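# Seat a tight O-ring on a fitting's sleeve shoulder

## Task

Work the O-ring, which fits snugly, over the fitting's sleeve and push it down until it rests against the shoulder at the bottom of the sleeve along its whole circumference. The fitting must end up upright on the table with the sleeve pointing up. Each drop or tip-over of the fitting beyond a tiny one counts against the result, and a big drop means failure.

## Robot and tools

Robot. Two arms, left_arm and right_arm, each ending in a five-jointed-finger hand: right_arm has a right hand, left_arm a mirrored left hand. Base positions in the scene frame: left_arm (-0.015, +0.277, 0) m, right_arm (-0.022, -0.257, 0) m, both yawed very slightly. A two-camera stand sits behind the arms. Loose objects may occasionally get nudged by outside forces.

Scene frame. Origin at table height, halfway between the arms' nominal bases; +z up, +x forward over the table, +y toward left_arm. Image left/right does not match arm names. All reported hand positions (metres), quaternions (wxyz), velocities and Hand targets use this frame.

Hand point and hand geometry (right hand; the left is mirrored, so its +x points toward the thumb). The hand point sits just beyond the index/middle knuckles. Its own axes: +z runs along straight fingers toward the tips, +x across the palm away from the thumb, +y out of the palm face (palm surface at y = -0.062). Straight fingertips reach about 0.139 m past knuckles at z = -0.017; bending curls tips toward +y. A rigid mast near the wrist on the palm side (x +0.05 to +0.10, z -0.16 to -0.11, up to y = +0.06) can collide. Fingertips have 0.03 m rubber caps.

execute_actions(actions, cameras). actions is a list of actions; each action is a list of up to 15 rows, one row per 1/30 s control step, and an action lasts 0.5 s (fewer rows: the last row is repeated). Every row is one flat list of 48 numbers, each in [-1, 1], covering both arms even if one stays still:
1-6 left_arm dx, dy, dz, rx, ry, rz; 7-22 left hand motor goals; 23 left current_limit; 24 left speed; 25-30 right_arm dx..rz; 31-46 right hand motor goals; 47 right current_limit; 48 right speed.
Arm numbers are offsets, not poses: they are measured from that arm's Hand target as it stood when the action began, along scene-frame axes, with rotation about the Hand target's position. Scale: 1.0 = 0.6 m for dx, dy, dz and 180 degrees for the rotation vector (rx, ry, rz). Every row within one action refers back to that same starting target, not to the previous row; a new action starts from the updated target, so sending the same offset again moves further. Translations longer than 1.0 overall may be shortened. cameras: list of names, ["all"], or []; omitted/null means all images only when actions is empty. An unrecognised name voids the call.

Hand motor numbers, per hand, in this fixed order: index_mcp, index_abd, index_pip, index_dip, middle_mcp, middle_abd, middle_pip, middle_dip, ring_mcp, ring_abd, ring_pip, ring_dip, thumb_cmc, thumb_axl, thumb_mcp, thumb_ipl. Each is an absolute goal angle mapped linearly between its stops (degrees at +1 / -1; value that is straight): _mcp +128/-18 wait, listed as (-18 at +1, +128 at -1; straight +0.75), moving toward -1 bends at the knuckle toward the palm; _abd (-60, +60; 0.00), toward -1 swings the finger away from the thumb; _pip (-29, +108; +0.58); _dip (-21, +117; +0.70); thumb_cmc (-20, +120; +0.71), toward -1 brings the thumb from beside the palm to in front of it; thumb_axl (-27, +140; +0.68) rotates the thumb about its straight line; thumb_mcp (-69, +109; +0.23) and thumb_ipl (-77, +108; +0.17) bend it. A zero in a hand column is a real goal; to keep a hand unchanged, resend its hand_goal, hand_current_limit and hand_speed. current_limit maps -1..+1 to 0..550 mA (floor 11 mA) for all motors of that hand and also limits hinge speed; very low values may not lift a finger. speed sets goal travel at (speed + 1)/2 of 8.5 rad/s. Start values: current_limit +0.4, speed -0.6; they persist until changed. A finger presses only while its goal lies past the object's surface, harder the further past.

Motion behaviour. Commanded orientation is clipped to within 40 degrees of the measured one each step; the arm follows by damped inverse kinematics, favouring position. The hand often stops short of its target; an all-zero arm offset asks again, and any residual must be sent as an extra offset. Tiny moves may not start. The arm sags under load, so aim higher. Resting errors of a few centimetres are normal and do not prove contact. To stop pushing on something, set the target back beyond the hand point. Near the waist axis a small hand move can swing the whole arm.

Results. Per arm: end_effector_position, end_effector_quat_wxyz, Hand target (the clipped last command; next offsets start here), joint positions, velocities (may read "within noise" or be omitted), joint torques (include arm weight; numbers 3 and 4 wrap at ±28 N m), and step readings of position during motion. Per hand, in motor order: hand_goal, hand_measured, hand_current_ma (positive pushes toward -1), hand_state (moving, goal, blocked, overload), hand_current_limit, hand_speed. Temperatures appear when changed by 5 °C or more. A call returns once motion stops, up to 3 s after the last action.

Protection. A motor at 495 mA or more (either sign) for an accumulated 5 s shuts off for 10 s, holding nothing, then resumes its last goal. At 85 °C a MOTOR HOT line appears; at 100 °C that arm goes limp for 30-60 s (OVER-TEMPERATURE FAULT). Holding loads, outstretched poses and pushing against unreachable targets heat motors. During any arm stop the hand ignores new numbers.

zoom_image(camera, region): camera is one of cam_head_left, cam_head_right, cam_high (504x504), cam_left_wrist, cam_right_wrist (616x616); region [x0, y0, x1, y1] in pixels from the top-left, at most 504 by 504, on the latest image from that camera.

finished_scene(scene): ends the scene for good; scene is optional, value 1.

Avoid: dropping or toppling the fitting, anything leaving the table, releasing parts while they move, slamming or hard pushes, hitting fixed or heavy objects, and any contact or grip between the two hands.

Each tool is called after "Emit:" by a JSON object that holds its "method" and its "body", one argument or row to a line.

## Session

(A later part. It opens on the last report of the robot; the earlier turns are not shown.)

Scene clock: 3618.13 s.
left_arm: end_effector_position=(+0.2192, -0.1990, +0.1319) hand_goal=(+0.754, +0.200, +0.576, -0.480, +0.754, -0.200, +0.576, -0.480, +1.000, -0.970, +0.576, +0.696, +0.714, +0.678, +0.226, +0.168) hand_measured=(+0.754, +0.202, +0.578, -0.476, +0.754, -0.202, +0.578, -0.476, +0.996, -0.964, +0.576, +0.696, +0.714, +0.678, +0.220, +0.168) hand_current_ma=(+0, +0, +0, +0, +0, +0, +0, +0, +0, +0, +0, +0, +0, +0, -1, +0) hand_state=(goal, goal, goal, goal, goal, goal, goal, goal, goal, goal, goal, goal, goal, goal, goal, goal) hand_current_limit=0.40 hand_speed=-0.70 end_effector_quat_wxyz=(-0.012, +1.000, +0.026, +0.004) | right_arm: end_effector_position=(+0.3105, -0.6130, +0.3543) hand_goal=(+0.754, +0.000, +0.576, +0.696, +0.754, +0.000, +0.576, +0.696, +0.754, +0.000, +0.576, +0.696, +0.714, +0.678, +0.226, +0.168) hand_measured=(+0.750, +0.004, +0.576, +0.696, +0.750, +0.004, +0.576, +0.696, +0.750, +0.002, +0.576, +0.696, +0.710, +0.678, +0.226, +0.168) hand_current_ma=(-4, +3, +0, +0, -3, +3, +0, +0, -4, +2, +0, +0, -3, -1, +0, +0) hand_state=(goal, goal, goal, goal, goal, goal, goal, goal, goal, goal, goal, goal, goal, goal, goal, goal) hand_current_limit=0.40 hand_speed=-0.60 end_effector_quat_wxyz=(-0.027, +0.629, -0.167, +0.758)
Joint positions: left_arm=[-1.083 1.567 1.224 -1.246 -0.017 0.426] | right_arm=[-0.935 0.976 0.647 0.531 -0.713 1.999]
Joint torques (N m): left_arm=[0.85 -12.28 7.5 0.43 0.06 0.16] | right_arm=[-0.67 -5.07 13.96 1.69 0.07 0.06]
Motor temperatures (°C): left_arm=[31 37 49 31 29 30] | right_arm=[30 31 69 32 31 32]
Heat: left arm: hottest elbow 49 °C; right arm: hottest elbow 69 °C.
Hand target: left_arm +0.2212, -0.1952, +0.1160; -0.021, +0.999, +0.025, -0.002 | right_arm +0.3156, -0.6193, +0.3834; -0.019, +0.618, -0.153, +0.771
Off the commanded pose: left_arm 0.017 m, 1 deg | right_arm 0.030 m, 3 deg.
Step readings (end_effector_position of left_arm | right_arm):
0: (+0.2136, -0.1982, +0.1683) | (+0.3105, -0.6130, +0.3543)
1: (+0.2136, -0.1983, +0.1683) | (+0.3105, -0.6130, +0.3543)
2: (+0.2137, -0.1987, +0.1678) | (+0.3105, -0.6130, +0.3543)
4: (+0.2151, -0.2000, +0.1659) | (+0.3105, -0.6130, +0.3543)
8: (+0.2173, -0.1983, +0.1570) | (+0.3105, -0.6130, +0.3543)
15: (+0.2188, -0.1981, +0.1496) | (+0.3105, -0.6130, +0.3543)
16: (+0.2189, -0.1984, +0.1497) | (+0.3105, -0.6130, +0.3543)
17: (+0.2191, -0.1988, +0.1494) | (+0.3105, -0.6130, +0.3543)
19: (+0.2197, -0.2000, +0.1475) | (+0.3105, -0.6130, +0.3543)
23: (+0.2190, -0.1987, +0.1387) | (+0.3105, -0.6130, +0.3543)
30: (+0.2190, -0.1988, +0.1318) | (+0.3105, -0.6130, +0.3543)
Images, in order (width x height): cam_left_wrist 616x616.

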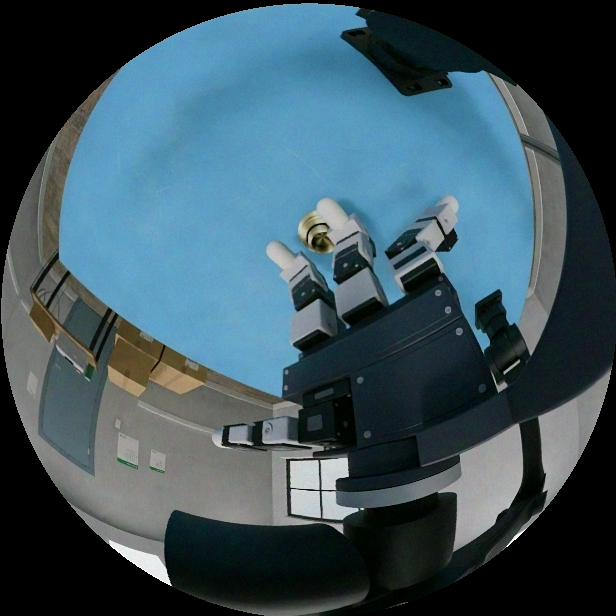

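Emit:
{"method": "execute_actions", "body": {
  "actions": [
    [[0,0,-0.018,0,0,0,0.754,0.16,0.576,-0.48,0.754,-0.16,0.576,-0.48,1.0,-0.97,0.576,0.696,0.714,0.678,0.226,0.168,0.4,-0.7,0,0,0,0,0,0,0.754,0,0.576,0.696,0.754,0,0.576,0.696,0.754,0,0.576,0.696,0.714,0.678,0.226,0.168,0.4,-0.6]],
    [[0,0,-0.01,0,0,0,0.754,0.16,0.576,-0.48,0.754,-0.16,0.576,-0.48,1.0,-0.97,0.576,0.696,0.714,0.678,0.226,0.168,0.4,-0.7,0,0,0,0,0,0,0.754,0,0.576,0.696,0.754,0,0.576,0.696,0.754,0,0.576,0.696,0.714,0.678,0.226,0.168,0.4,-0.6]]
  ],
  "cameras": ["cam_left_wrist"]
}}

Emit:
{"method": "zoom_image", "body": {
  "camera": "cam_left_wrist",
  "region": [285, 205, 345, 265]
}}

Scene clock: 3628.60 s.
left_arm: end_effector_position=(+0.2197, -0.2000, +0.1170) hand_goal=(+0.754, +0.160, +0.576, -0.480, +0.754, -0.160, +0.576, -0.480, +1.000, -0.970, +0.576, +0.696, +0.714, +0.678, +0.226, +0.168) hand_measured=(+0.754, +0.162, +0.578, -0.476, +0.754, -0.162, +0.578, -0.476, +0.996, -0.964, +0.576, +0.696, +0.714, +0.678, +0.220, +0.168) hand_current_ma=(+0, +0, +0, +0, +0, +0, +0, +0, +0, +0, +0, +0, +0, +0, -1, +0) hand_state=(goal, goal, goal, goal, goal, goal, goal, goal, goal, goal, goal, goal, goal, goal, goal, goal) hand_current_limit=0.40 hand_speed=-0.70 end_effector_quat_wxyz=(-0.010, +1.000, +0.026, +0.005) | right_arm: end_effector_position=(+0.3105, -0.6130, +0.3543) hand_goal=(+0.754, +0.000, +0.576, +0.696, +0.754, +0.000, +0.576, +0.696, +0.754, +0.000, +0.576, +0.696, +0.714, +0.678, +0.226, +0.168) hand_measured=(+0.750, +0.004, +0.576, +0.696, +0.750, +0.004, +0.576, +0.696, +0.750, +0.002, +0.576, +0.696, +0.710, +0.678, +0.226, +0.168) hand_current_ma=(-4, +3, +0, +0, -3, +3, +0, +0, -4, +2, +0, +0, -3, -1, +0, +0) hand_state=(goal, goal, goal, goal, goal, goal, goal, goal, goal, goal, goal, goal, goal, goal, goal, goal) hand_current_limit=0.40 hand_speed=-0.60 end_effector_quat_wxyz=(-0.027, +0.629, -0.167, +0.758)
Joint positions: left_arm=[-1.083 1.581 1.199 -1.202 -0.017 0.426] | right_arm=[-0.935 0.976 0.647 0.531 -0.713 1.999]
Joint torques (N m): left_arm=[0.62 -12.16 7.15 0.4 0.1 0.12] | right_arm=[-0.62 -5.07 13.97 1.7 0.07 0.06]
Motor temperatures (°C): left_arm=[31 38 49 31 29 30] | right_arm=[30 31 69 32 31 32]
Heat: left arm: hottest elbow 49 °C; right arm: hottest elbow 69 °C.
Hand target: left_arm +0.2212, -0.1951, +0.0990; -0.021, +0.999, +0.025, -0.002 | right_arm +0.3156, -0.6193, +0.3834; -0.019, +0.618, -0.153, +0.771
Off the commanded pose: left_arm 0.019 m, 1 deg | right_arm 0.030 m, 3 deg.
Step readings (end_effector_position of left_arm | right_arm):
0: (+0.2192, -0.1990, +0.1319) | (+0.3105, -0.6130, +0.3543)
1: (+0.2192, -0.1990, +0.1319) | (+0.3105, -0.6130, +0.3543)
2: (+0.2193, -0.1992, +0.1317) | (+0.3105, -0.6130, +0.3543)
4: (+0.2197, -0.2001, +0.1309) | (+0.3105, -0.6130, +0.3543)
8: (+0.2195, -0.1996, +0.1265) | (+0.3105, -0.6130, +0.3543)
15: (+0.2194, -0.1994, +0.1224) | (+0.3105, -0.6130, +0.3543)
16: (+0.2194, -0.1995, +0.1225) | (+0.3105, -0.6130, +0.3543)
17: (+0.2196, -0.1999, +0.1226) | (+0.3105, -0.6130, +0.3543)
19: (+0.2200, -0.2007, +0.1225) | (+0.3105, -0.6130, +0.3543)
23: (+0.2198, -0.2002, +0.1200) | (+0.3105, -0.6130, +0.3543)
30: (+0.2196, -0.1999, +0.1170) | (+0.3105, -0.6130, +0.3543)
Images, in order (width x height): cam_left_wrist 616x616.

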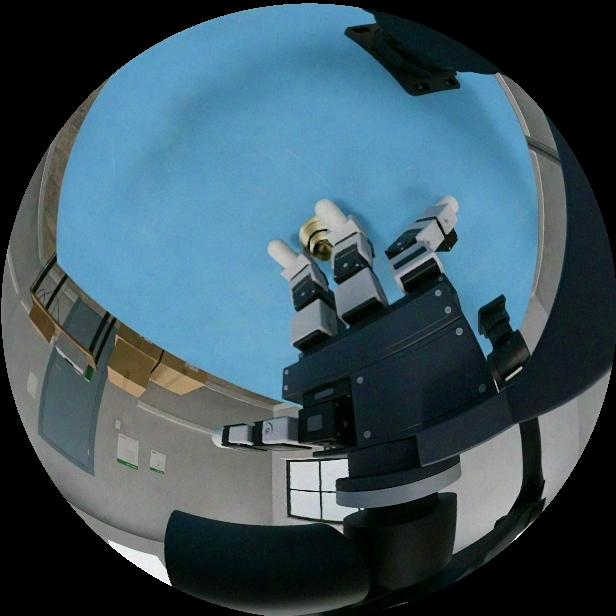

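Scaled by 8.400 from the camera's 616x616 image, which has a finer 880x880 frame.

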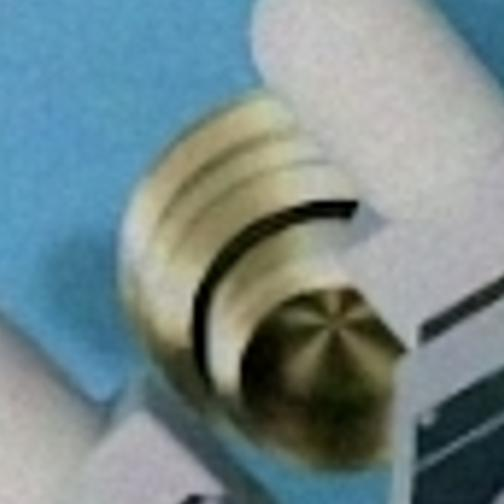

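Emit:
{"method": "execute_actions", "body": {
  "actions": [
    [[0,0,-0.008,0,0,0,0.754,0.16,0.576,-0.48,0.754,-0.16,0.576,-0.48,1.0,-0.97,0.576,0.696,0.714,0.678,0.226,0.168,0.4,-0.7,0,0,0,0,0,0,0.754,0,0.576,0.696,0.754,0,0.576,0.696,0.754,0,0.576,0.696,0.714,0.678,0.226,0.168,0.4,-0.6]],
    [[0,0,0,0,0,0,0.754,0.12,0.576,-0.48,0.754,-0.12,0.576,-0.48,1.0,-0.97,0.576,0.696,0.714,0.678,0.226,0.168,0.4,-0.9,0,0,0,0,0,0,0.754,0,0.576,0.696,0.754,0,0.576,0.696,0.754,0,0.576,0.696,0.714,0.678,0.226,0.168,0.4,-0.6]]
  ]
}}

Scene clock: 3634.47 s.
left_arm: end_effector_position=(+0.2192, -0.1999, +0.1125) hand_goal=(+0.754, +0.120, +0.576, -0.480, +0.754, -0.120, +0.576, -0.480, +1.000, -0.970, +0.576, +0.696, +0.714, +0.678, +0.226, +0.168) hand_measured=(+0.754, +0.152, +0.578, -0.476, +0.754, -0.156, +0.578, -0.476, +0.996, -0.964, +0.576, +0.696, +0.714, +0.678, +0.220, +0.168) hand_current_ma=(+0, +13, +0, +0, +0, -17, +0, +0, +0, +0, +0, +0, +0, +0, -1, +0) hand_state=(goal, blocked, goal, goal, goal, blocked, goal, goal, goal, goal, goal, goal, goal, goal, goal, goal) hand_current_limit=0.40 hand_speed=-0.90 end_effector_quat_wxyz=(-0.010, +1.000, +0.026, +0.004) | right_arm: end_effector_position=(+0.3105, -0.6130, +0.3543) hand_goal=(+0.754, +0.000, +0.576, +0.696, +0.754, +0.000, +0.576, +0.696, +0.754, +0.000, +0.576, +0.696, +0.714, +0.678, +0.226, +0.168) hand_measured=(+0.750, +0.004, +0.576, +0.696, +0.750, +0.004, +0.576, +0.696, +0.750, +0.002, +0.576, +0.696, +0.710, +0.678, +0.226, +0.168) hand_current_ma=(-4, +3, +0, +0, -3, +3, +0, +0, -4, +2, +0, +0, -3, -1, +0, +0) hand_state=(goal, goal, goal, goal, goal, goal, goal, goal, goal, goal, goal, goal, goal, goal, goal, goal) hand_current_limit=0.40 hand_speed=-0.60 end_effector_quat_wxyz=(-0.027, +0.629, -0.167, +0.758)
Joint positions: left_arm=[-1.083 1.586 1.192 -1.192 -0.015 0.426] | right_arm=[-0.935 0.976 0.647 0.531 -0.713 1.999]
Joint torques (N m): left_arm=[0.97 -12.45 7.17 0.57 0.03 0.15] | right_arm=[-0.67 -5.07 13.96 1.7 0.07 0.05]
Motor temperatures (°C): left_arm=[31 38 48 31 29 30] | right_arm=[30 31 69 32 31 32]
Heat: left arm: hottest elbow 48 °C; right arm: hottest elbow 69 °C.
Hand target: left_arm +0.2212, -0.1951, +0.0942; -0.021, +0.999, +0.025, -0.002 | right_arm +0.3156, -0.6193, +0.3834; -0.019, +0.618, -0.153, +0.771
Off the commanded pose: left_arm 0.019 m, 1 deg | right_arm 0.030 m, 3 deg.
Step readings (end_effector_position of left_arm | right_arm):
0: (+0.2197, -0.2000, +0.1170) | (+0.3105, -0.6130, +0.3543)
1: (+0.2197, -0.2000, +0.1170) | (+0.3105, -0.6130, +0.3543)
2: (+0.2198, -0.2002, +0.1171) | (+0.3105, -0.6130, +0.3543)
4: (+0.2202, -0.2010, +0.1172) | (+0.3105, -0.6130, +0.3543)
8: (+0.2201, -0.2014, +0.1162) | (+0.3105, -0.6130, +0.3543)
15: (+0.2193, -0.1999, +0.1126) | (+0.3105, -0.6130, +0.3543)
16: (+0.2193, -0.1999, +0.1125) | (+0.3105, -0.6130, +0.3543)
17: (+0.2192, -0.1999, +0.1125) | (+0.3105, -0.6130, +0.3543)
19: (+0.2192, -0.1999, +0.1125) | (+0.3105, -0.6130, +0.3543)
23: (+0.2192, -0.1999, +0.1125) | (+0.3105, -0.6130, +0.3543)
30: (+0.2192, -0.1999, +0.1125) | (+0.3105, -0.6130, +0.3543)

Emit:
{"method": "execute_actions", "body": {
  "actions": [
    [[0,0,-0.005,0,0,0,0.754,0.15,0.576,-0.48,0.754,-0.152,0.576,-0.48,1.0,-0.97,0.576,0.696,0.714,0.678,0.226,0.168,0.4,-0.9,0,0,0,0,0,0,0.754,0,0.576,0.696,0.754,0,0.576,0.696,0.754,0,0.576,0.696,0.714,0.678,0.226,0.168,0.4,-0.6]]
  ]
}}

Emit:
{"method": "execute_actions", "body": {
  "actions": [
    [[0,0,-0.005,0,0,0,0.754,0.15,0.576,-0.48,0.754,-0.152,0.576,-0.48,1.0,-0.97,0.576,0.696,0.714,0.678,0.226,0.168,0.4,-0.9,0,0,0,0,0,0,0.754,0,0.576,0.696,0.754,0,0.576,0.696,0.754,0,0.576,0.696,0.714,0.678,0.226,0.168,0.4,-0.6]]
  ]
}}

Emit:
{"method": "execute_actions", "body": {
  "actions": [
    [[0,0,-0.005,0,0,0,0.754,0.15,0.576,-0.48,0.754,-0.152,0.576,-0.48,1.0,-0.97,0.576,0.696,0.714,0.678,0.226,0.168,0.4,-0.9,0,0,0,0,0,0,0.754,0,0.576,0.696,0.754,0,0.576,0.696,0.754,0,0.576,0.696,0.714,0.678,0.226,0.168,0.4,-0.6]]
  ],
  "cameras": ["cam_left_wrist"]
}}

Emit:
{"method": "zoom_image", "body": {
  "camera": "cam_left_wrist",
  "region": [285, 205, 345, 265]
}}

Scene clock: 3650.53 s.
left_arm: end_effector_position=(+0.2193, -0.2005, +0.1116) hand_goal=(+0.754, +0.150, +0.576, -0.480, +0.754, -0.152, +0.576, -0.480, +1.000, -0.970, +0.576, +0.696, +0.714, +0.678, +0.226, +0.168) hand_measured=(+0.754, +0.154, +0.578, -0.476, +0.754, -0.162, +0.578, -0.476, +0.996, -0.964, +0.576, +0.696, +0.714, +0.678, +0.220, +0.168) hand_current_ma=(+0, +0, +0, +0, +0, -1, +0, +0, +0, +0, +0, +0, +0, +0, -1, +0) hand_state=(goal, goal, goal, goal, goal, goal, goal, goal, goal, goal, goal, goal, goal, goal, goal, goal) hand_current_limit=0.40 hand_speed=-0.90 end_effector_quat_wxyz=(-0.008, +1.000, +0.026, +0.004) | right_arm: end_effector_position=(+0.3105, -0.6130, +0.3543) hand_goal=(+0.754, +0.000, +0.576, +0.696, +0.754, +0.000, +0.576, +0.696, +0.754, +0.000, +0.576, +0.696, +0.714, +0.678, +0.226, +0.168) hand_measured=(+0.750, +0.004, +0.576, +0.696, +0.750, +0.004, +0.576, +0.696, +0.750, +0.002, +0.576, +0.696, +0.710, +0.678, +0.226, +0.168) hand_current_ma=(-4, +3, +0, +0, -3, +3, +0, +0, -4, +2, +0, +0, -3, -1, +0, +0) hand_state=(goal, goal, goal, goal, goal, goal, goal, goal, goal, goal, goal, goal, goal, goal, goal, goal) hand_current_limit=0.40 hand_speed=-0.60 end_effector_quat_wxyz=(-0.027, +0.629, -0.167, +0.758)
Joint positions: left_arm=[-1.083 1.586 1.189 -1.185 -0.014 0.426] | right_arm=[-0.935 0.976 0.647 0.531 -0.713 1.999]
Joint torques (N m): left_arm=[0.85 -12.04 7.08 0.66 -0.03 0.17] | right_arm=[-0.62 -5.07 13.96 1.69 0.07 0.06]
Motor temperatures (°C): left_arm=[31 37 47 31 29 30] | right_arm=[30 31 69 32 31 32]
Heat: left arm: hottest elbow 47 °C; right arm: hottest elbow 69 °C.
Hand target: left_arm +0.2211, -0.1951, +0.0913; -0.021, +0.999, +0.025, -0.002 | right_arm +0.3156, -0.6193, +0.3834; -0.019, +0.618, -0.153, +0.771
Off the commanded pose: left_arm 0.021 m, 2 deg | right_arm 0.030 m, 3 deg.
Step readings (end_effector_position of left_arm | right_arm):
0: (+0.2192, -0.1999, +0.1125) | (+0.3105, -0.6130, +0.3543)
1: (+0.2192, -0.1999, +0.1125) | (+0.3105, -0.6130, +0.3543)
2: (+0.2193, -0.2000, +0.1125) | (+0.3105, -0.6130, +0.3543)
4: (+0.2193, -0.2003, +0.1126) | (+0.3105, -0.6130, +0.3543)
8: (+0.2193, -0.2005, +0.1121) | (+0.3105, -0.6130, +0.3543)
15: (+0.2193, -0.2005, +0.1116) | (+0.3105, -0.6130, +0.3543)

Scene clock: 3651.23 s.
left_arm: end_effector_position=(+0.2194, -0.2007, +0.1104) hand_goal=(+0.754, +0.150, +0.576, -0.480, +0.754, -0.152, +0.576, -0.480, +1.000, -0.970, +0.576, +0.696, +0.714, +0.678, +0.226, +0.168) hand_measured=(+0.754, +0.156, +0.578, -0.476, +0.754, -0.166, +0.578, -0.476, +0.996, -0.964, +0.576, +0.696, +0.714, +0.678, +0.220, +0.168) hand_current_ma=(+0, +1, +0, +0, +0, -3, +0, +0, +0, +0, +0, +0, +0, +0, -1, +0) hand_state=(goal, goal, goal, goal, goal, goal, goal, goal, goal, goal, goal, goal, goal, goal, goal, goal) hand_current_limit=0.40 hand_speed=-0.90 end_effector_quat_wxyz=(-0.007, +1.000, +0.026, +0.004) | right_arm: end_effector_position=(+0.3105, -0.6130, +0.3543) hand_goal=(+0.754, +0.000, +0.576, +0.696, +0.754, +0.000, +0.576, +0.696, +0.754, +0.000, +0.576, +0.696, +0.714, +0.678, +0.226, +0.168) hand_measured=(+0.750, +0.004, +0.576, +0.696, +0.750, +0.004, +0.576, +0.696, +0.750, +0.002, +0.576, +0.696, +0.710, +0.678, +0.226, +0.168) hand_current_ma=(-4, +3, +0, +0, -3, +3, +0, +0, -4, +2, +0, +0, -3, -1, +0, +0) hand_state=(goal, goal, goal, goal, goal, goal, goal, goal, goal, goal, goal, goal, goal, goal, goal, goal) hand_current_limit=0.40 hand_speed=-0.60 end_effector_quat_wxyz=(-0.027, +0.629, -0.167, +0.758)
Joint positions: left_arm=[-1.083 1.587 1.185 -1.178 -0.014 0.426] | right_arm=[-0.935 0.976 0.647 0.531 -0.713 1.999]
Joint torques (N m): left_arm=[0.91 -11.63 7.01 0.72 -0.04 0.18] | right_arm=[-0.62 -5.07 13.97 1.7 0.07 0.06]
Motor temperatures (°C): left_arm=[31 37 47 31 29 30] | right_arm=[30 31 69 32 31 32]
Heat: left arm: hottest elbow 47 °C; right arm: hottest elbow 69 °C.
Hand target: left_arm +0.2212, -0.1952, +0.0882; -0.021, +0.999, +0.025, -0.002 | right_arm +0.3156, -0.6193, +0.3834; -0.019, +0.618, -0.153, +0.771
Off the commanded pose: left_arm 0.023 m, 2 deg | right_arm 0.030 m, 3 deg.
Step readings (end_effector_position of left_arm | right_arm):
0: (+0.2193, -0.2005, +0.1116) | (+0.3105, -0.6130, +0.3543)
1: (+0.2193, -0.2005, +0.1116) | (+0.3105, -0.6130, +0.3543)
2: (+0.2193, -0.2006, +0.1117) | (+0.3105, -0.6130, +0.3543)
4: (+0.2194, -0.2006, +0.1113) | (+0.3105, -0.6130, +0.3543)
8: (+0.2194, -0.2006, +0.1105) | (+0.3105, -0.6130, +0.3543)
15: (+0.2194, -0.2007, +0.1104) | (+0.3105, -0.6130, +0.3543)

Scene clock: 3651.93 s.
left_arm: end_effector_position=(+0.2193, -0.2007, +0.1087) hand_goal=(+0.754, +0.150, +0.576, -0.480, +0.754, -0.152, +0.576, -0.480, +1.000, -0.970, +0.576, +0.696, +0.714, +0.678, +0.226, +0.168) hand_measured=(+0.754, +0.160, +0.578, -0.476, +0.754, -0.170, +0.578, -0.476, +0.996, -0.964, +0.576, +0.696, +0.714, +0.678, +0.220, +0.168) hand_current_ma=(+0, +1, +0, +0, +0, -4, +0, +0, +0, +0, +0, +0, +0, +0, -1, +0) hand_state=(goal, goal, goal, goal, goal, goal, goal, goal, goal, goal, goal, goal, goal, goal, goal, goal) hand_current_limit=0.40 hand_speed=-0.90 end_effector_quat_wxyz=(-0.006, +1.000, +0.026, +0.005) | right_arm: end_effector_position=(+0.3105, -0.6130, +0.3543) hand_goal=(+0.754, +0.000, +0.576, +0.696, +0.754, +0.000, +0.576, +0.696, +0.754, +0.000, +0.576, +0.696, +0.714, +0.678, +0.226, +0.168) hand_measured=(+0.750, +0.004, +0.576, +0.696, +0.750, +0.004, +0.576, +0.696, +0.750, +0.002, +0.576, +0.696, +0.710, +0.678, +0.226, +0.168) hand_current_ma=(-4, +3, +0, +0, -3, +3, +0, +0, -4, +2, +0, +0, -3, -1, +0, +0) hand_state=(goal, goal, goal, goal, goal, goal, goal, goal, goal, goal, goal, goal, goal, goal, goal, goal) hand_current_limit=0.40 hand_speed=-0.60 end_effector_quat_wxyz=(-0.027, +0.629, -0.167, +0.758)
Joint positions: left_arm=[-1.083 1.588 1.181 -1.171 -0.014 0.426] | right_arm=[-0.935 0.976 0.647 0.531 -0.713 1.999]
Joint torques (N m): left_arm=[0.67 -11.52 6.89 0.62 -0.04 0.12] | right_arm=[-0.67 -5.07 13.96 1.69 0.07 0.05]
Motor temperatures (°C): left_arm=[31 37 47 31 29 30] | right_arm=[30 31 69 32 31 32]
Heat: left arm: hottest elbow 47 °C; right arm: hottest elbow 69 °C.
Hand target: left_arm +0.2211, -0.1951, +0.0851; -0.021, +0.999, +0.025, -0.002 | right_arm +0.3156, -0.6193, +0.3834; -0.019, +0.618, -0.153, +0.771
Off the commanded pose: left_arm 0.024 m, 2 deg | right_arm 0.030 m, 3 deg.
Step readings (end_effector_position of left_arm | right_arm):
0: (+0.2194, -0.2007, +0.1104) | (+0.3105, -0.6130, +0.3543)
1: (+0.2193, -0.2005, +0.1102) | (+0.3105, -0.6130, +0.3543)
2: (+0.2193, -0.2006, +0.1101) | (+0.3105, -0.6130, +0.3543)
4: (+0.2194, -0.2007, +0.1098) | (+0.3105, -0.6130, +0.3543)
8: (+0.2193, -0.2007, +0.1090) | (+0.3105, -0.6130, +0.3543)
15: (+0.2194, -0.2008, +0.1089) | (+0.3105, -0.6130, +0.3543)
Images, in order (width x height): cam_left_wrist 616x616.

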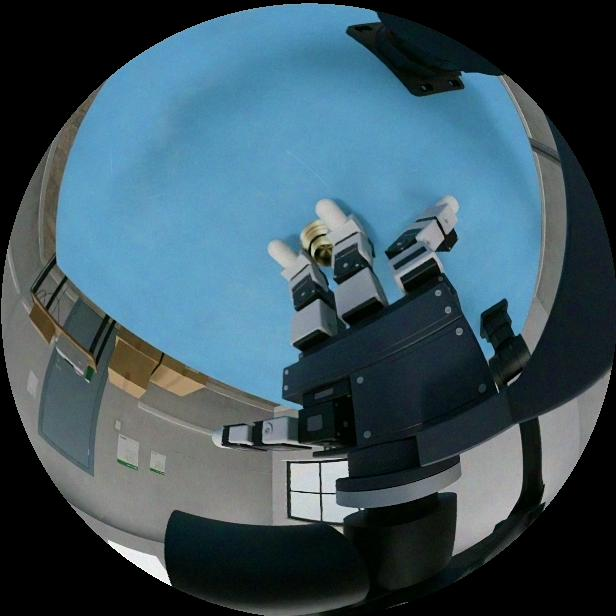

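Scaled by 8.400 from the camera's 616x616 image, which has a finer 880x880 frame.

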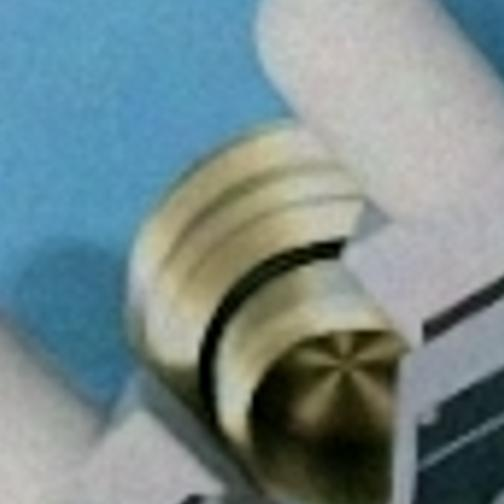

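Emit:
{"method": "execute_actions", "body": {
  "actions": [
    [[0,0,-0.005,0,0,0,0.754,0.14,0.576,-0.48,0.754,-0.142,0.576,-0.48,1.0,-0.97,0.576,0.696,0.714,0.678,0.226,0.168,0.4,-0.9,0,0,0,0,0,0,0.754,0,0.576,0.696,0.754,0,0.576,0.696,0.754,0,0.576,0.696,0.714,0.678,0.226,0.168,0.4,-0.6]],
    [[0,0,-0.005,0,0,0,0.754,0.14,0.576,-0.48,0.754,-0.142,0.576,-0.48,1.0,-0.97,0.576,0.696,0.714,0.678,0.226,0.168,0.4,-0.9,0,0,0,0,0,0,0.754,0,0.576,0.696,0.754,0,0.576,0.696,0.754,0,0.576,0.696,0.714,0.678,0.226,0.168,0.4,-0.6]]
  ],
  "cameras": ["cam_left_wrist"]
}}

Scene clock: 3675.10 s.
left_arm: end_effector_position=(+0.2195, -0.2012, +0.1069) hand_goal=(+0.754, +0.140, +0.576, -0.480, +0.754, -0.142, +0.576, -0.480, +1.000, -0.970, +0.576, +0.696, +0.714, +0.678, +0.226, +0.168) hand_measured=(+0.756, +0.162, +0.578, -0.476, +0.758, -0.174, +0.578, -0.476, +0.996, -0.964, +0.576, +0.696, +0.714, +0.678, +0.220, +0.168) hand_current_ma=(+0, +6, +0, +0, +0, -14, +0, +0, +0, +0, +0, +0, +0, +0, -1, +0) hand_state=(goal, blocked, goal, goal, goal, blocked, goal, goal, goal, goal, goal, goal, goal, goal, goal, goal) hand_current_limit=0.40 hand_speed=-0.90 end_effector_quat_wxyz=(-0.004, +1.000, +0.026, +0.005) | right_arm: end_effector_position=(+0.3105, -0.6130, +0.3543) hand_goal=(+0.754, +0.000, +0.576, +0.696, +0.754, +0.000, +0.576, +0.696, +0.754, +0.000, +0.576, +0.696, +0.714, +0.678, +0.226, +0.168) hand_measured=(+0.750, +0.004, +0.576, +0.696, +0.750, +0.004, +0.576, +0.696, +0.750, +0.002, +0.576, +0.696, +0.710, +0.678, +0.226, +0.168) hand_current_ma=(-4, +3, +0, +0, -3, +3, +0, +0, -4, +2, +0, +0, -3, -1, +0, +0) hand_state=(goal, goal, goal, goal, goal, goal, goal, goal, goal, goal, goal, goal, goal, goal, goal, goal) hand_current_limit=0.40 hand_speed=-0.60 end_effector_quat_wxyz=(-0.027, +0.629, -0.167, +0.758)
Joint positions: left_arm=[-1.083 1.589 1.176 -1.161 -0.013 0.426] | right_arm=[-0.935 0.976 0.647 0.531 -0.713 1.999]
Joint torques (N m): left_arm=[0.97 -10.81 6.61 0.8 -0.11 0.14] | right_arm=[-0.62 -5.07 13.97 1.69 0.07 0.06]
Motor temperatures (°C): left_arm=[31 37 46 31 29 30] | right_arm=[30 31 69 32 31 32]
Heat: left arm: hottest elbow 46 °C; right arm: hottest elbow 69 °C.
Hand target: left_arm +0.2212, -0.1952, +0.0792; -0.021, +0.999, +0.025, -0.002 | right_arm +0.3156, -0.6193, +0.3834; -0.019, +0.618, -0.153, +0.771
Off the commanded pose: left_arm 0.028 m, 2 deg | right_arm 0.030 m, 3 deg.
Step readings (end_effector_position of left_arm | right_arm):
0: (+0.2193, -0.2007, +0.1087) | (+0.3105, -0.6130, +0.3543)
1: (+0.2193, -0.2007, +0.1087) | (+0.3105, -0.6130, +0.3543)
2: (+0.2194, -0.2008, +0.1088) | (+0.3105, -0.6130, +0.3543)
4: (+0.2195, -0.2009, +0.1086) | (+0.3105, -0.6130, +0.3543)
8: (+0.2195, -0.2011, +0.1078) | (+0.3105, -0.6130, +0.3543)
15: (+0.2194, -0.2010, +0.1077) | (+0.3105, -0.6130, +0.3543)
16: (+0.2194, -0.2010, +0.1077) | (+0.3105, -0.6130, +0.3543)
17: (+0.2195, -0.2011, +0.1077) | (+0.3105, -0.6130, +0.3543)
19: (+0.2194, -0.2011, +0.1075) | (+0.3105, -0.6130, +0.3543)
23: (+0.2194, -0.2012, +0.1068) | (+0.3105, -0.6130, +0.3543)
30: (+0.2195, -0.2012, +0.1069) | (+0.3105, -0.6130, +0.3543)
Images, in order (width x height): cam_left_wrist 616x616.

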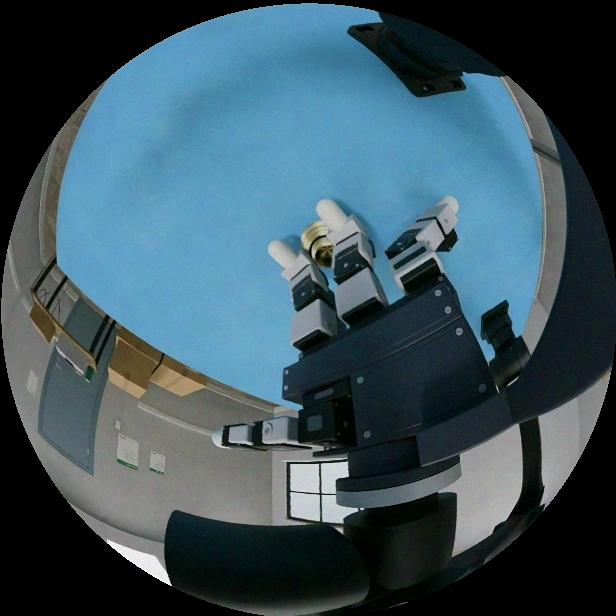

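Emit:
{"method": "zoom_image", "body": {
  "camera": "cam_left_wrist",
  "region": [295, 220, 345, 270]
}}

Scaled by 10.080 from the camera's 616x616 image, which has a finer 880x880 frame.

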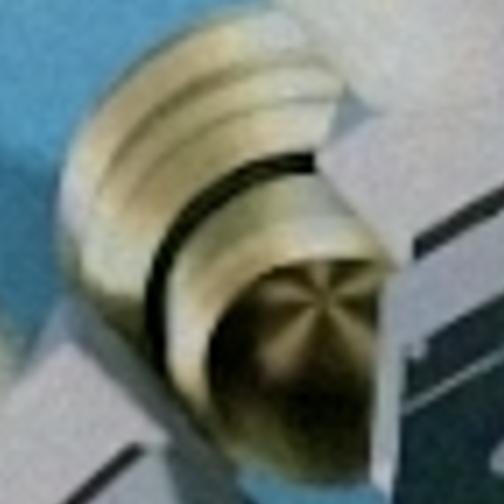

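Emit:
{"method": "execute_actions", "body": {
  "actions": [
    [[0,0,-0.005,0,0,0,0.754,0.14,0.576,-0.48,0.754,-0.142,0.576,-0.48,1.0,-0.97,0.576,0.696,0.714,0.678,0.226,0.168,0.4,-0.9,0,0,0,0,0,0,0.754,0,0.576,0.696,0.754,0,0.576,0.696,0.754,0,0.576,0.696,0.714,0.678,0.226,0.168,0.4,-0.6]],
    [[0,0,-0.005,0,0,0,0.754,0.14,0.576,-0.48,0.754,-0.142,0.576,-0.48,1.0,-0.97,0.576,0.696,0.714,0.678,0.226,0.168,0.4,-0.9,0,0,0,0,0,0,0.754,0,0.576,0.696,0.754,0,0.576,0.696,0.754,0,0.576,0.696,0.714,0.678,0.226,0.168,0.4,-0.6]]
  ]
}}

Scene clock: 3685.40 s.
left_arm: end_effector_position=(+0.2194, -0.2016, +0.1055) hand_goal=(+0.754, +0.140, +0.576, -0.480, +0.754, -0.142, +0.576, -0.480, +1.000, -0.970, +0.576, +0.696, +0.714, +0.678, +0.226, +0.168) hand_measured=(+0.758, +0.164, +0.578, -0.476, +0.764, -0.180, +0.580, -0.476, +0.996, -0.964, +0.576, +0.696, +0.714, +0.678, +0.220, +0.168) hand_current_ma=(+0, +7, +0, +0, +2, -19, +0, +0, +0, +0, +0, +0, +0, +0, -1, +0) hand_state=(goal, blocked, goal, goal, goal, blocked, goal, goal, goal, goal, goal, goal, goal, goal, goal, goal) hand_current_limit=0.40 hand_speed=-0.90 end_effector_quat_wxyz=(-0.002, +1.000, +0.026, +0.006) | right_arm: end_effector_position=(+0.3105, -0.6130, +0.3543) hand_goal=(+0.754, +0.000, +0.576, +0.696, +0.754, +0.000, +0.576, +0.696, +0.754, +0.000, +0.576, +0.696, +0.714, +0.678, +0.226, +0.168) hand_measured=(+0.750, +0.004, +0.576, +0.696, +0.750, +0.004, +0.576, +0.696, +0.750, +0.002, +0.576, +0.696, +0.710, +0.678, +0.226, +0.168) hand_current_ma=(-4, +3, +0, +0, -3, +3, +0, +0, -4, +2, +0, +0, -3, -1, +0, +0) hand_state=(goal, goal, goal, goal, goal, goal, goal, goal, goal, goal, goal, goal, goal, goal, goal, goal) hand_current_limit=0.40 hand_speed=-0.60 end_effector_quat_wxyz=(-0.027, +0.629, -0.167, +0.758)
Joint positions: left_arm=[-1.083 1.589 1.171 -1.152 -0.012 0.426] | right_arm=[-0.935 0.976 0.647 0.531 -0.713 1.999]
Joint torques (N m): left_arm=[1.03 -10.46 6.31 1.17 -0.14 0.12] | right_arm=[-0.67 -5.07 13.97 1.7 0.07 0.05]
Motor temperatures (°C): left_arm=[31 37 45 31 29 30] | right_arm=[30 31 69 32 31 32]
Heat: left arm: hottest elbow 45 °C; right arm: hottest elbow 69 °C.
Hand target: left_arm +0.2212, -0.1952, +0.0733; -0.021, +0.999, +0.025, -0.002 | right_arm +0.3156, -0.6193, +0.3834; -0.019, +0.618, -0.153, +0.771
Off the commanded pose: left_arm 0.033 m, 2 deg | right_arm 0.030 m, 3 deg.
Step readings (end_effector_position of left_arm | right_arm):
0: (+0.2195, -0.2012, +0.1069) | (+0.3105, -0.6130, +0.3543)
1: (+0.2195, -0.2012, +0.1069) | (+0.3105, -0.6130, +0.3543)
2: (+0.2195, -0.2012, +0.1069) | (+0.3105, -0.6130, +0.3543)
4: (+0.2194, -0.2013, +0.1065) | (+0.3105, -0.6130, +0.3543)
8: (+0.2194, -0.2012, +0.1058) | (+0.3105, -0.6130, +0.3543)
15: (+0.2194, -0.2013, +0.1059) | (+0.3105, -0.6130, +0.3543)
16: (+0.2194, -0.2013, +0.1059) | (+0.3105, -0.6130, +0.3543)
17: (+0.2195, -0.2014, +0.1059) | (+0.3105, -0.6130, +0.3543)
19: (+0.2195, -0.2016, +0.1060) | (+0.3105, -0.6130, +0.3543)
23: (+0.2195, -0.2016, +0.1055) | (+0.3105, -0.6130, +0.3543)
30: (+0.2194, -0.2016, +0.1055) | (+0.3105, -0.6130, +0.3543)

Emit:
{"method": "execute_actions", "body": {
  "actions": [
    [[0,0,0.05,0,0,0,0.754,0.25,0.576,-0.48,0.754,-0.25,0.576,-0.48,1.0,-0.97,0.576,0.696,0.714,0.678,0.226,0.168,0.4,-0.7,0,0,0,0,0,0,0.754,0,0.576,0.696,0.754,0,0.576,0.696,0.754,0,0.576,0.696,0.714,0.678,0.226,0.168,0.4,-0.6]],
    [[0.003,-0.005,0.05,0,0,0,0.754,0.25,0.576,-0.48,0.754,-0.25,0.576,-0.48,1.0,-0.97,0.576,0.696,0.714,0.678,0.226,0.168,0.4,-0.7,0,0,0,0,0,0,0.754,0,0.576,0.696,0.754,0,0.576,0.696,0.754,0,0.576,0.696,0.714,0.678,0.226,0.168,0.4,-0.6]],
    [[0.003,-0.005,0.05,0,0,0,0.754,0.25,0.576,-0.48,0.754,-0.25,0.576,-0.48,1.0,-0.97,0.576,0.696,0.714,0.678,0.226,0.168,0.4,-0.7,0,0,0,0,0,0,0.754,0,0.576,0.696,0.754,0,0.576,0.696,0.754,0,0.576,0.696,0.714,0.678,0.226,0.168,0.4,-0.6]]
  ],
  "cameras": ["cam_left_wrist"]
}}

Emit:
{"method": "zoom_image", "body": {
  "camera": "cam_left_wrist",
  "region": [295, 220, 345, 270]
}}

Scene clock: 3695.13 s.
left_arm: end_effector_position=(+0.2150, -0.1879, +0.1435) hand_goal=(+0.754, +0.250, +0.576, -0.480, +0.754, -0.250, +0.576, -0.480, +1.000, -0.970, +0.576, +0.696, +0.714, +0.678, +0.226, +0.168) hand_measured=(+0.750, +0.252, +0.574, -0.480, +0.754, -0.246, +0.578, -0.478, +0.996, -0.964, +0.576, +0.696, +0.714, +0.678, +0.220, +0.168) hand_current_ma=(-1, +0, +0, +0, +0, +0, +0, +0, +0, +0, +0, +0, +0, +0, -1, +0) hand_state=(goal, goal, goal, goal, goal, goal, goal, goal, goal, goal, goal, goal, goal, goal, goal, goal) hand_current_limit=0.40 hand_speed=-0.70 end_effector_quat_wxyz=(-0.037, +0.999, +0.027, -0.008) | right_arm: end_effector_position=(+0.3105, -0.6130, +0.3543) hand_goal=(+0.754, +0.000, +0.576, +0.696, +0.754, +0.000, +0.576, +0.696, +0.754, +0.000, +0.576, +0.696, +0.714, +0.678, +0.226, +0.168) hand_measured=(+0.750, +0.004, +0.576, +0.696, +0.750, +0.004, +0.576, +0.696, +0.750, +0.002, +0.576, +0.696, +0.710, +0.678, +0.226, +0.168) hand_current_ma=(-4, +3, +0, +0, -3, +3, +0, +0, -4, +2, +0, +0, -3, -1, +0, +0) hand_state=(goal, goal, goal, goal, goal, goal, goal, goal, goal, goal, goal, goal, goal, goal, goal, goal) hand_current_limit=0.40 hand_speed=-0.60 end_effector_quat_wxyz=(-0.027, +0.629, -0.167, +0.758)
Joint positions: left_arm=[-1.08 1.559 1.259 -1.344 -0.018 0.427] | right_arm=[-0.935 0.976 0.647 0.531 -0.713 1.999]
Joint torques (N m): left_arm=[0.62 -13.33 12.78 -0.66 0.1 0.15] | right_arm=[-0.62 -5.01 13.97 1.7 0.07 0.06]
Motor temperatures (°C): left_arm=[31 37 45 31 29 30] | right_arm=[30 31 69 32 31 32]
Heat: left arm: hottest elbow 45 °C; right arm: hottest elbow 69 °C.
Hand target: left_arm +0.2248, -0.2011, +0.1632; -0.021, +0.999, +0.025, -0.002 | right_arm +0.3156, -0.6193, +0.3834; -0.019, +0.618, -0.153, +0.771
Off the commanded pose: left_arm 0.026 m, 2 deg | right_arm 0.030 m, 3 deg.
Step readings (end_effector_position of left_arm | right_arm):
0: (+0.2194, -0.2016, +0.1055) | (+0.3105, -0.6130, +0.3543)
1: (+0.2194, -0.2016, +0.1055) | (+0.3105, -0.6130, +0.3543)
2: (+0.2195, -0.2015, +0.1055) | (+0.3105, -0.6130, +0.3543)
4: (+0.2194, -0.2010, +0.1053) | (+0.3105, -0.6130, +0.3543)
8: (+0.2173, -0.1966, +0.1037) | (+0.3105, -0.6130, +0.3543)
15: (+0.2166, -0.1949, +0.1031) | (+0.3105, -0.6130, +0.3543)
16: (+0.2166, -0.1946, +0.1030) | (+0.3105, -0.6130, +0.3543)
17: (+0.2159, -0.1932, +0.1025) | (+0.3105, -0.6130, +0.3543)
19: (+0.2143, -0.1897, +0.1028) | (+0.3105, -0.6130, +0.3543)
23: (+0.2131, -0.1843, +0.1047) | (+0.3105, -0.6130, +0.3543)
30: (+0.2123, -0.1821, +0.1073) | (+0.3105, -0.6130, +0.3543)
31: (+0.2123, -0.1822, +0.1076) | (+0.3105, -0.6130, +0.3543)
32: (+0.2121, -0.1817, +0.1084) | (+0.3105, -0.6130, +0.3543)
34: (+0.2112, -0.1805, +0.1122) | (+0.3105, -0.6130, +0.3543)
38: (+0.2128, -0.1835, +0.1276) | (+0.3105, -0.6130, +0.3543)
45: (+0.2154, -0.1885, +0.1437) | (+0.3105, -0.6130, +0.3543)
Images, in order (width x height): cam_left_wrist 616x616.

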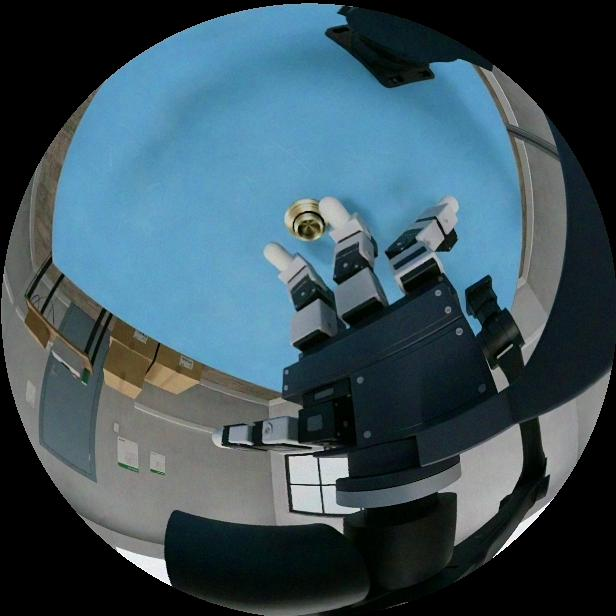

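Scaled by 10.080 from the camera's 616x616 image, which has a finer 880x880 frame.

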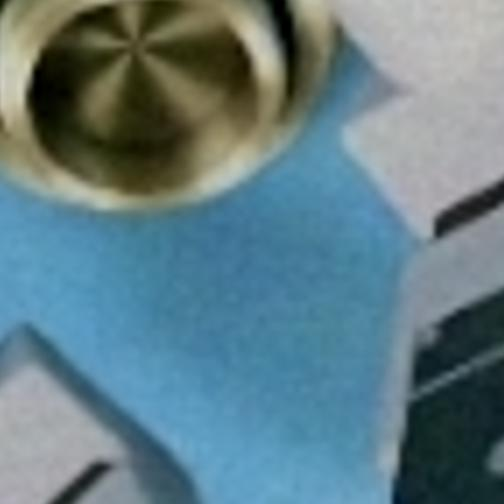

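Emit:
{"method": "zoom_image", "body": {
  "camera": "cam_left_wrist",
  "region": [280, 192, 336, 248]
}}

Scaled by 9.000 from the camera's 616x616 image, which has a finer 880x880 frame.

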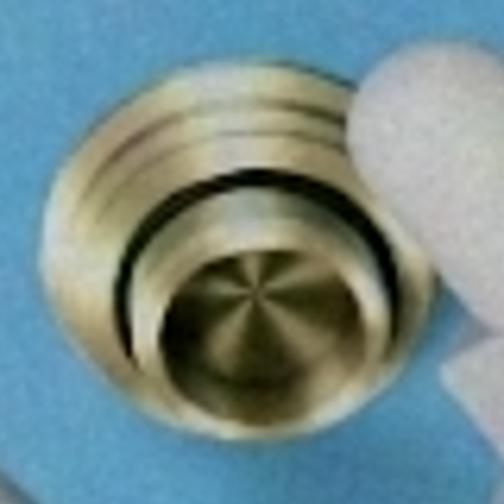

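Emit:
{"method": "execute_actions", "body": {
  "actions": [
    [[0,0,0.05,0,0,0,0.754,0.25,0.576,-0.48,0.754,-0.25,0.576,-0.48,1.0,-0.97,0.576,0.696,0.714,0.678,0.226,0.168,0.4,-0.7,0,0,0,0,0,0,0.754,0,0.576,0.696,0.754,0,0.576,0.696,0.754,0,0.576,0.696,0.714,0.678,0.226,0.168,0.4,-0.6]],
    [[0,0,0.05,0,0,0,0.754,0.25,0.576,-0.48,0.754,-0.25,0.576,-0.48,1.0,-0.97,0.576,0.696,0.714,0.678,0.226,0.168,0.4,-0.7,0,0,0,0,0,0,0.754,0,0.576,0.696,0.754,0,0.576,0.696,0.754,0,0.576,0.696,0.714,0.678,0.226,0.168,0.4,-0.6]]
  ],
  "cameras": ["all"]
}}

Scene clock: 3714.00 s.
left_arm: end_effector_position=(+0.2158, -0.1894, +0.2001) hand_goal=(+0.754, +0.250, +0.576, -0.480, +0.754, -0.250, +0.576, -0.480, +1.000, -0.970, +0.576, +0.696, +0.714, +0.678, +0.226, +0.168) hand_measured=(+0.750, +0.252, +0.574, -0.480, +0.754, -0.246, +0.578, -0.478, +0.996, -0.964, +0.576, +0.696, +0.714, +0.678, +0.220, +0.168) hand_current_ma=(+0, +0, +0, +0, +0, +0, +0, +0, +0, +0, +0, +0, +0, +0, -1, +0) hand_state=(goal, goal, goal, goal, goal, goal, goal, goal, goal, goal, goal, goal, goal, goal, goal, goal) hand_current_limit=0.40 hand_speed=-0.70 end_effector_quat_wxyz=(-0.040, +0.999, +0.027, -0.009) | right_arm: end_effector_position=(+0.3105, -0.6130, +0.3543) hand_goal=(+0.754, +0.000, +0.576, +0.696, +0.754, +0.000, +0.576, +0.696, +0.754, +0.000, +0.576, +0.696, +0.714, +0.678, +0.226, +0.168) hand_measured=(+0.750, +0.004, +0.576, +0.696, +0.750, +0.004, +0.576, +0.696, +0.750, +0.002, +0.576, +0.696, +0.710, +0.678, +0.226, +0.168) hand_current_ma=(-4, +3, +0, +0, -3, +3, +0, +0, -4, +2, +0, +0, -3, -1, +0, +0) hand_state=(goal, goal, goal, goal, goal, goal, goal, goal, goal, goal, goal, goal, goal, goal, goal, goal) hand_current_limit=0.40 hand_speed=-0.60 end_effector_quat_wxyz=(-0.027, +0.629, -0.167, +0.758)
Joint positions: left_arm=[-1.08 1.534 1.383 -1.499 -0.018 0.427] | right_arm=[-0.935 0.976 0.647 0.531 -0.713 1.999]
Joint torques (N m): left_arm=[0.62 -13.8 13.22 -0.7 0.11 0.14] | right_arm=[-0.62 -5.07 13.97 1.69 0.07 0.06]
Motor temperatures (°C): left_arm=[31 37 48 31 29 30] | right_arm=[30 31 69 32 31 32]
Heat: left arm: hottest elbow 48 °C; right arm: hottest elbow 69 °C.
Hand target: left_arm +0.2248, -0.2011, +0.2232; -0.021, +0.999, +0.025, -0.002 | right_arm +0.3156, -0.6193, +0.3834; -0.019, +0.618, -0.153, +0.771
Off the commanded pose: left_arm 0.028 m, 2 deg | right_arm 0.030 m, 3 deg.
Step readings (end_effector_position of left_arm | right_arm):
0: (+0.2150, -0.1879, +0.1435) | (+0.3105, -0.6130, +0.3543)
1: (+0.2150, -0.1878, +0.1435) | (+0.3105, -0.6130, +0.3543)
2: (+0.2146, -0.1870, +0.1440) | (+0.3105, -0.6130, +0.3543)
4: (+0.2133, -0.1847, +0.1464) | (+0.3105, -0.6130, +0.3543)
8: (+0.2140, -0.1860, +0.1581) | (+0.3105, -0.6130, +0.3543)
15: (+0.2155, -0.1888, +0.1700) | (+0.3105, -0.6130, +0.3543)
16: (+0.2154, -0.1886, +0.1701) | (+0.3105, -0.6130, +0.3543)
17: (+0.2149, -0.1877, +0.1707) | (+0.3105, -0.6130, +0.3543)
19: (+0.2136, -0.1853, +0.1734) | (+0.3105, -0.6130, +0.3543)
23: (+0.2147, -0.1873, +0.1873) | (+0.3105, -0.6130, +0.3543)
30: (+0.2161, -0.1900, +0.2003) | (+0.3105, -0.6130, +0.3543)

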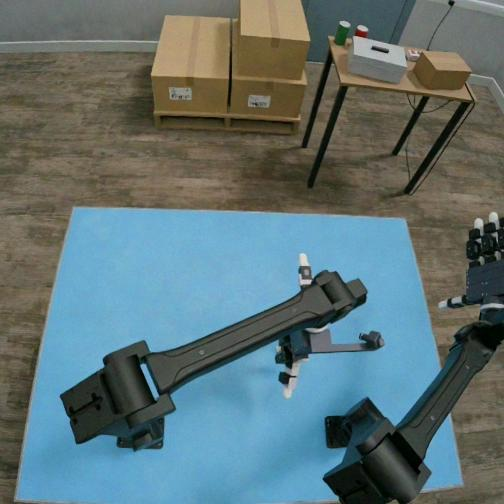

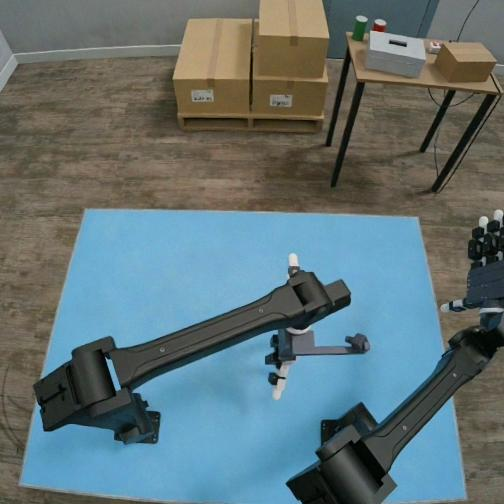

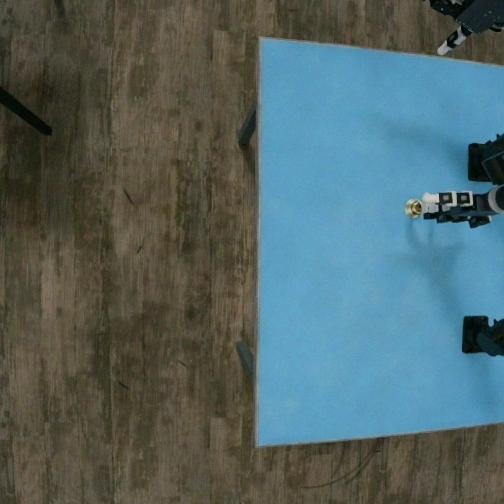

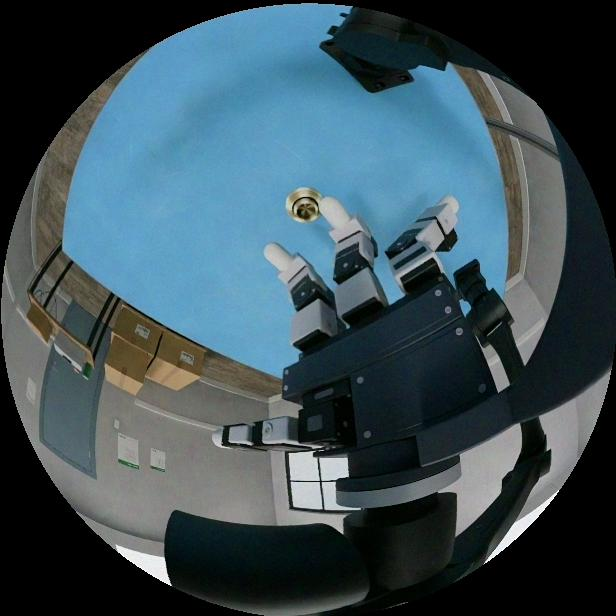

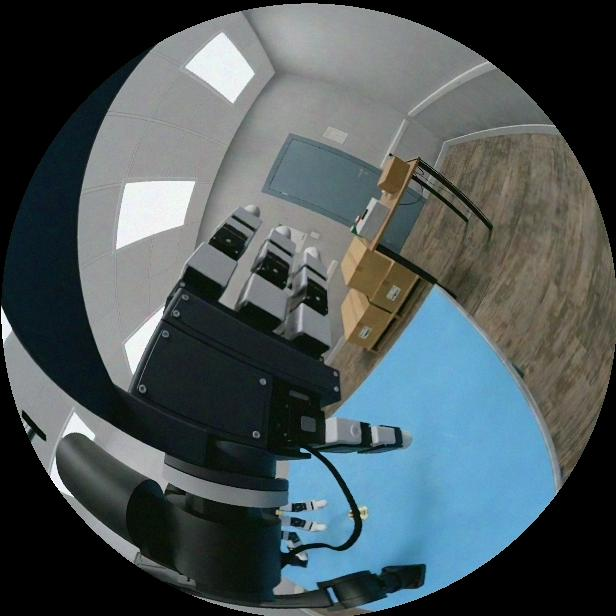

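Emit:
{"method": "zoom_image", "body": {
  "camera": "cam_high",
  "region": [400, 195, 428, 223]
}}

Emit:
{"method": "zoom_image", "body": {
  "camera": "cam_left_wrist",
  "region": [280, 182, 330, 232]
}}

Emit:
{"method": "zoom_image", "body": {
  "camera": "cam_right_wrist",
  "region": [340, 495, 376, 531]
}}

Scaled by 18.000.

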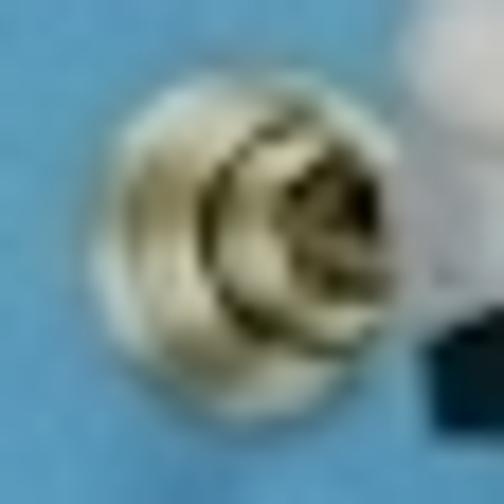

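Scaled by 10.080 from the camera's 616x616 image, which has a finer 880x880 frame.

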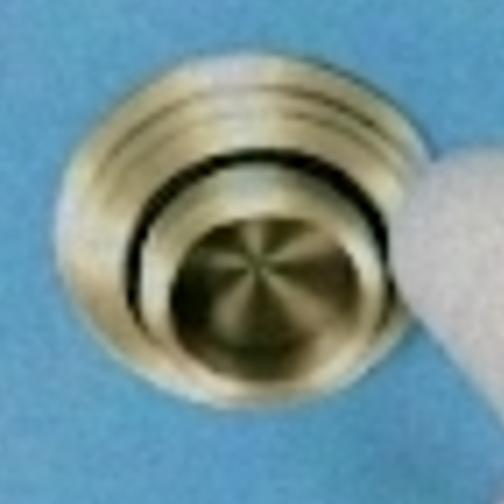

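Scaled by 14.000 from the camera's 616x616 image, which has a finer 880x880 frame.

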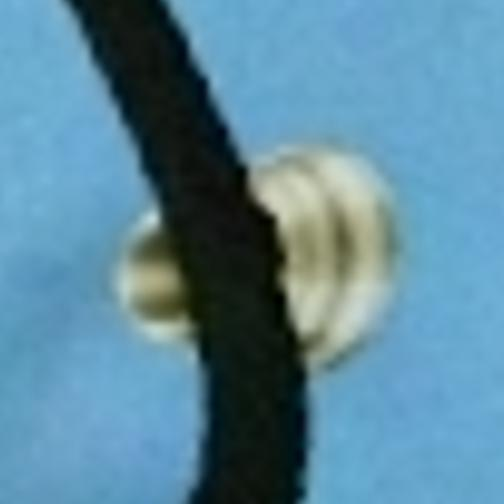

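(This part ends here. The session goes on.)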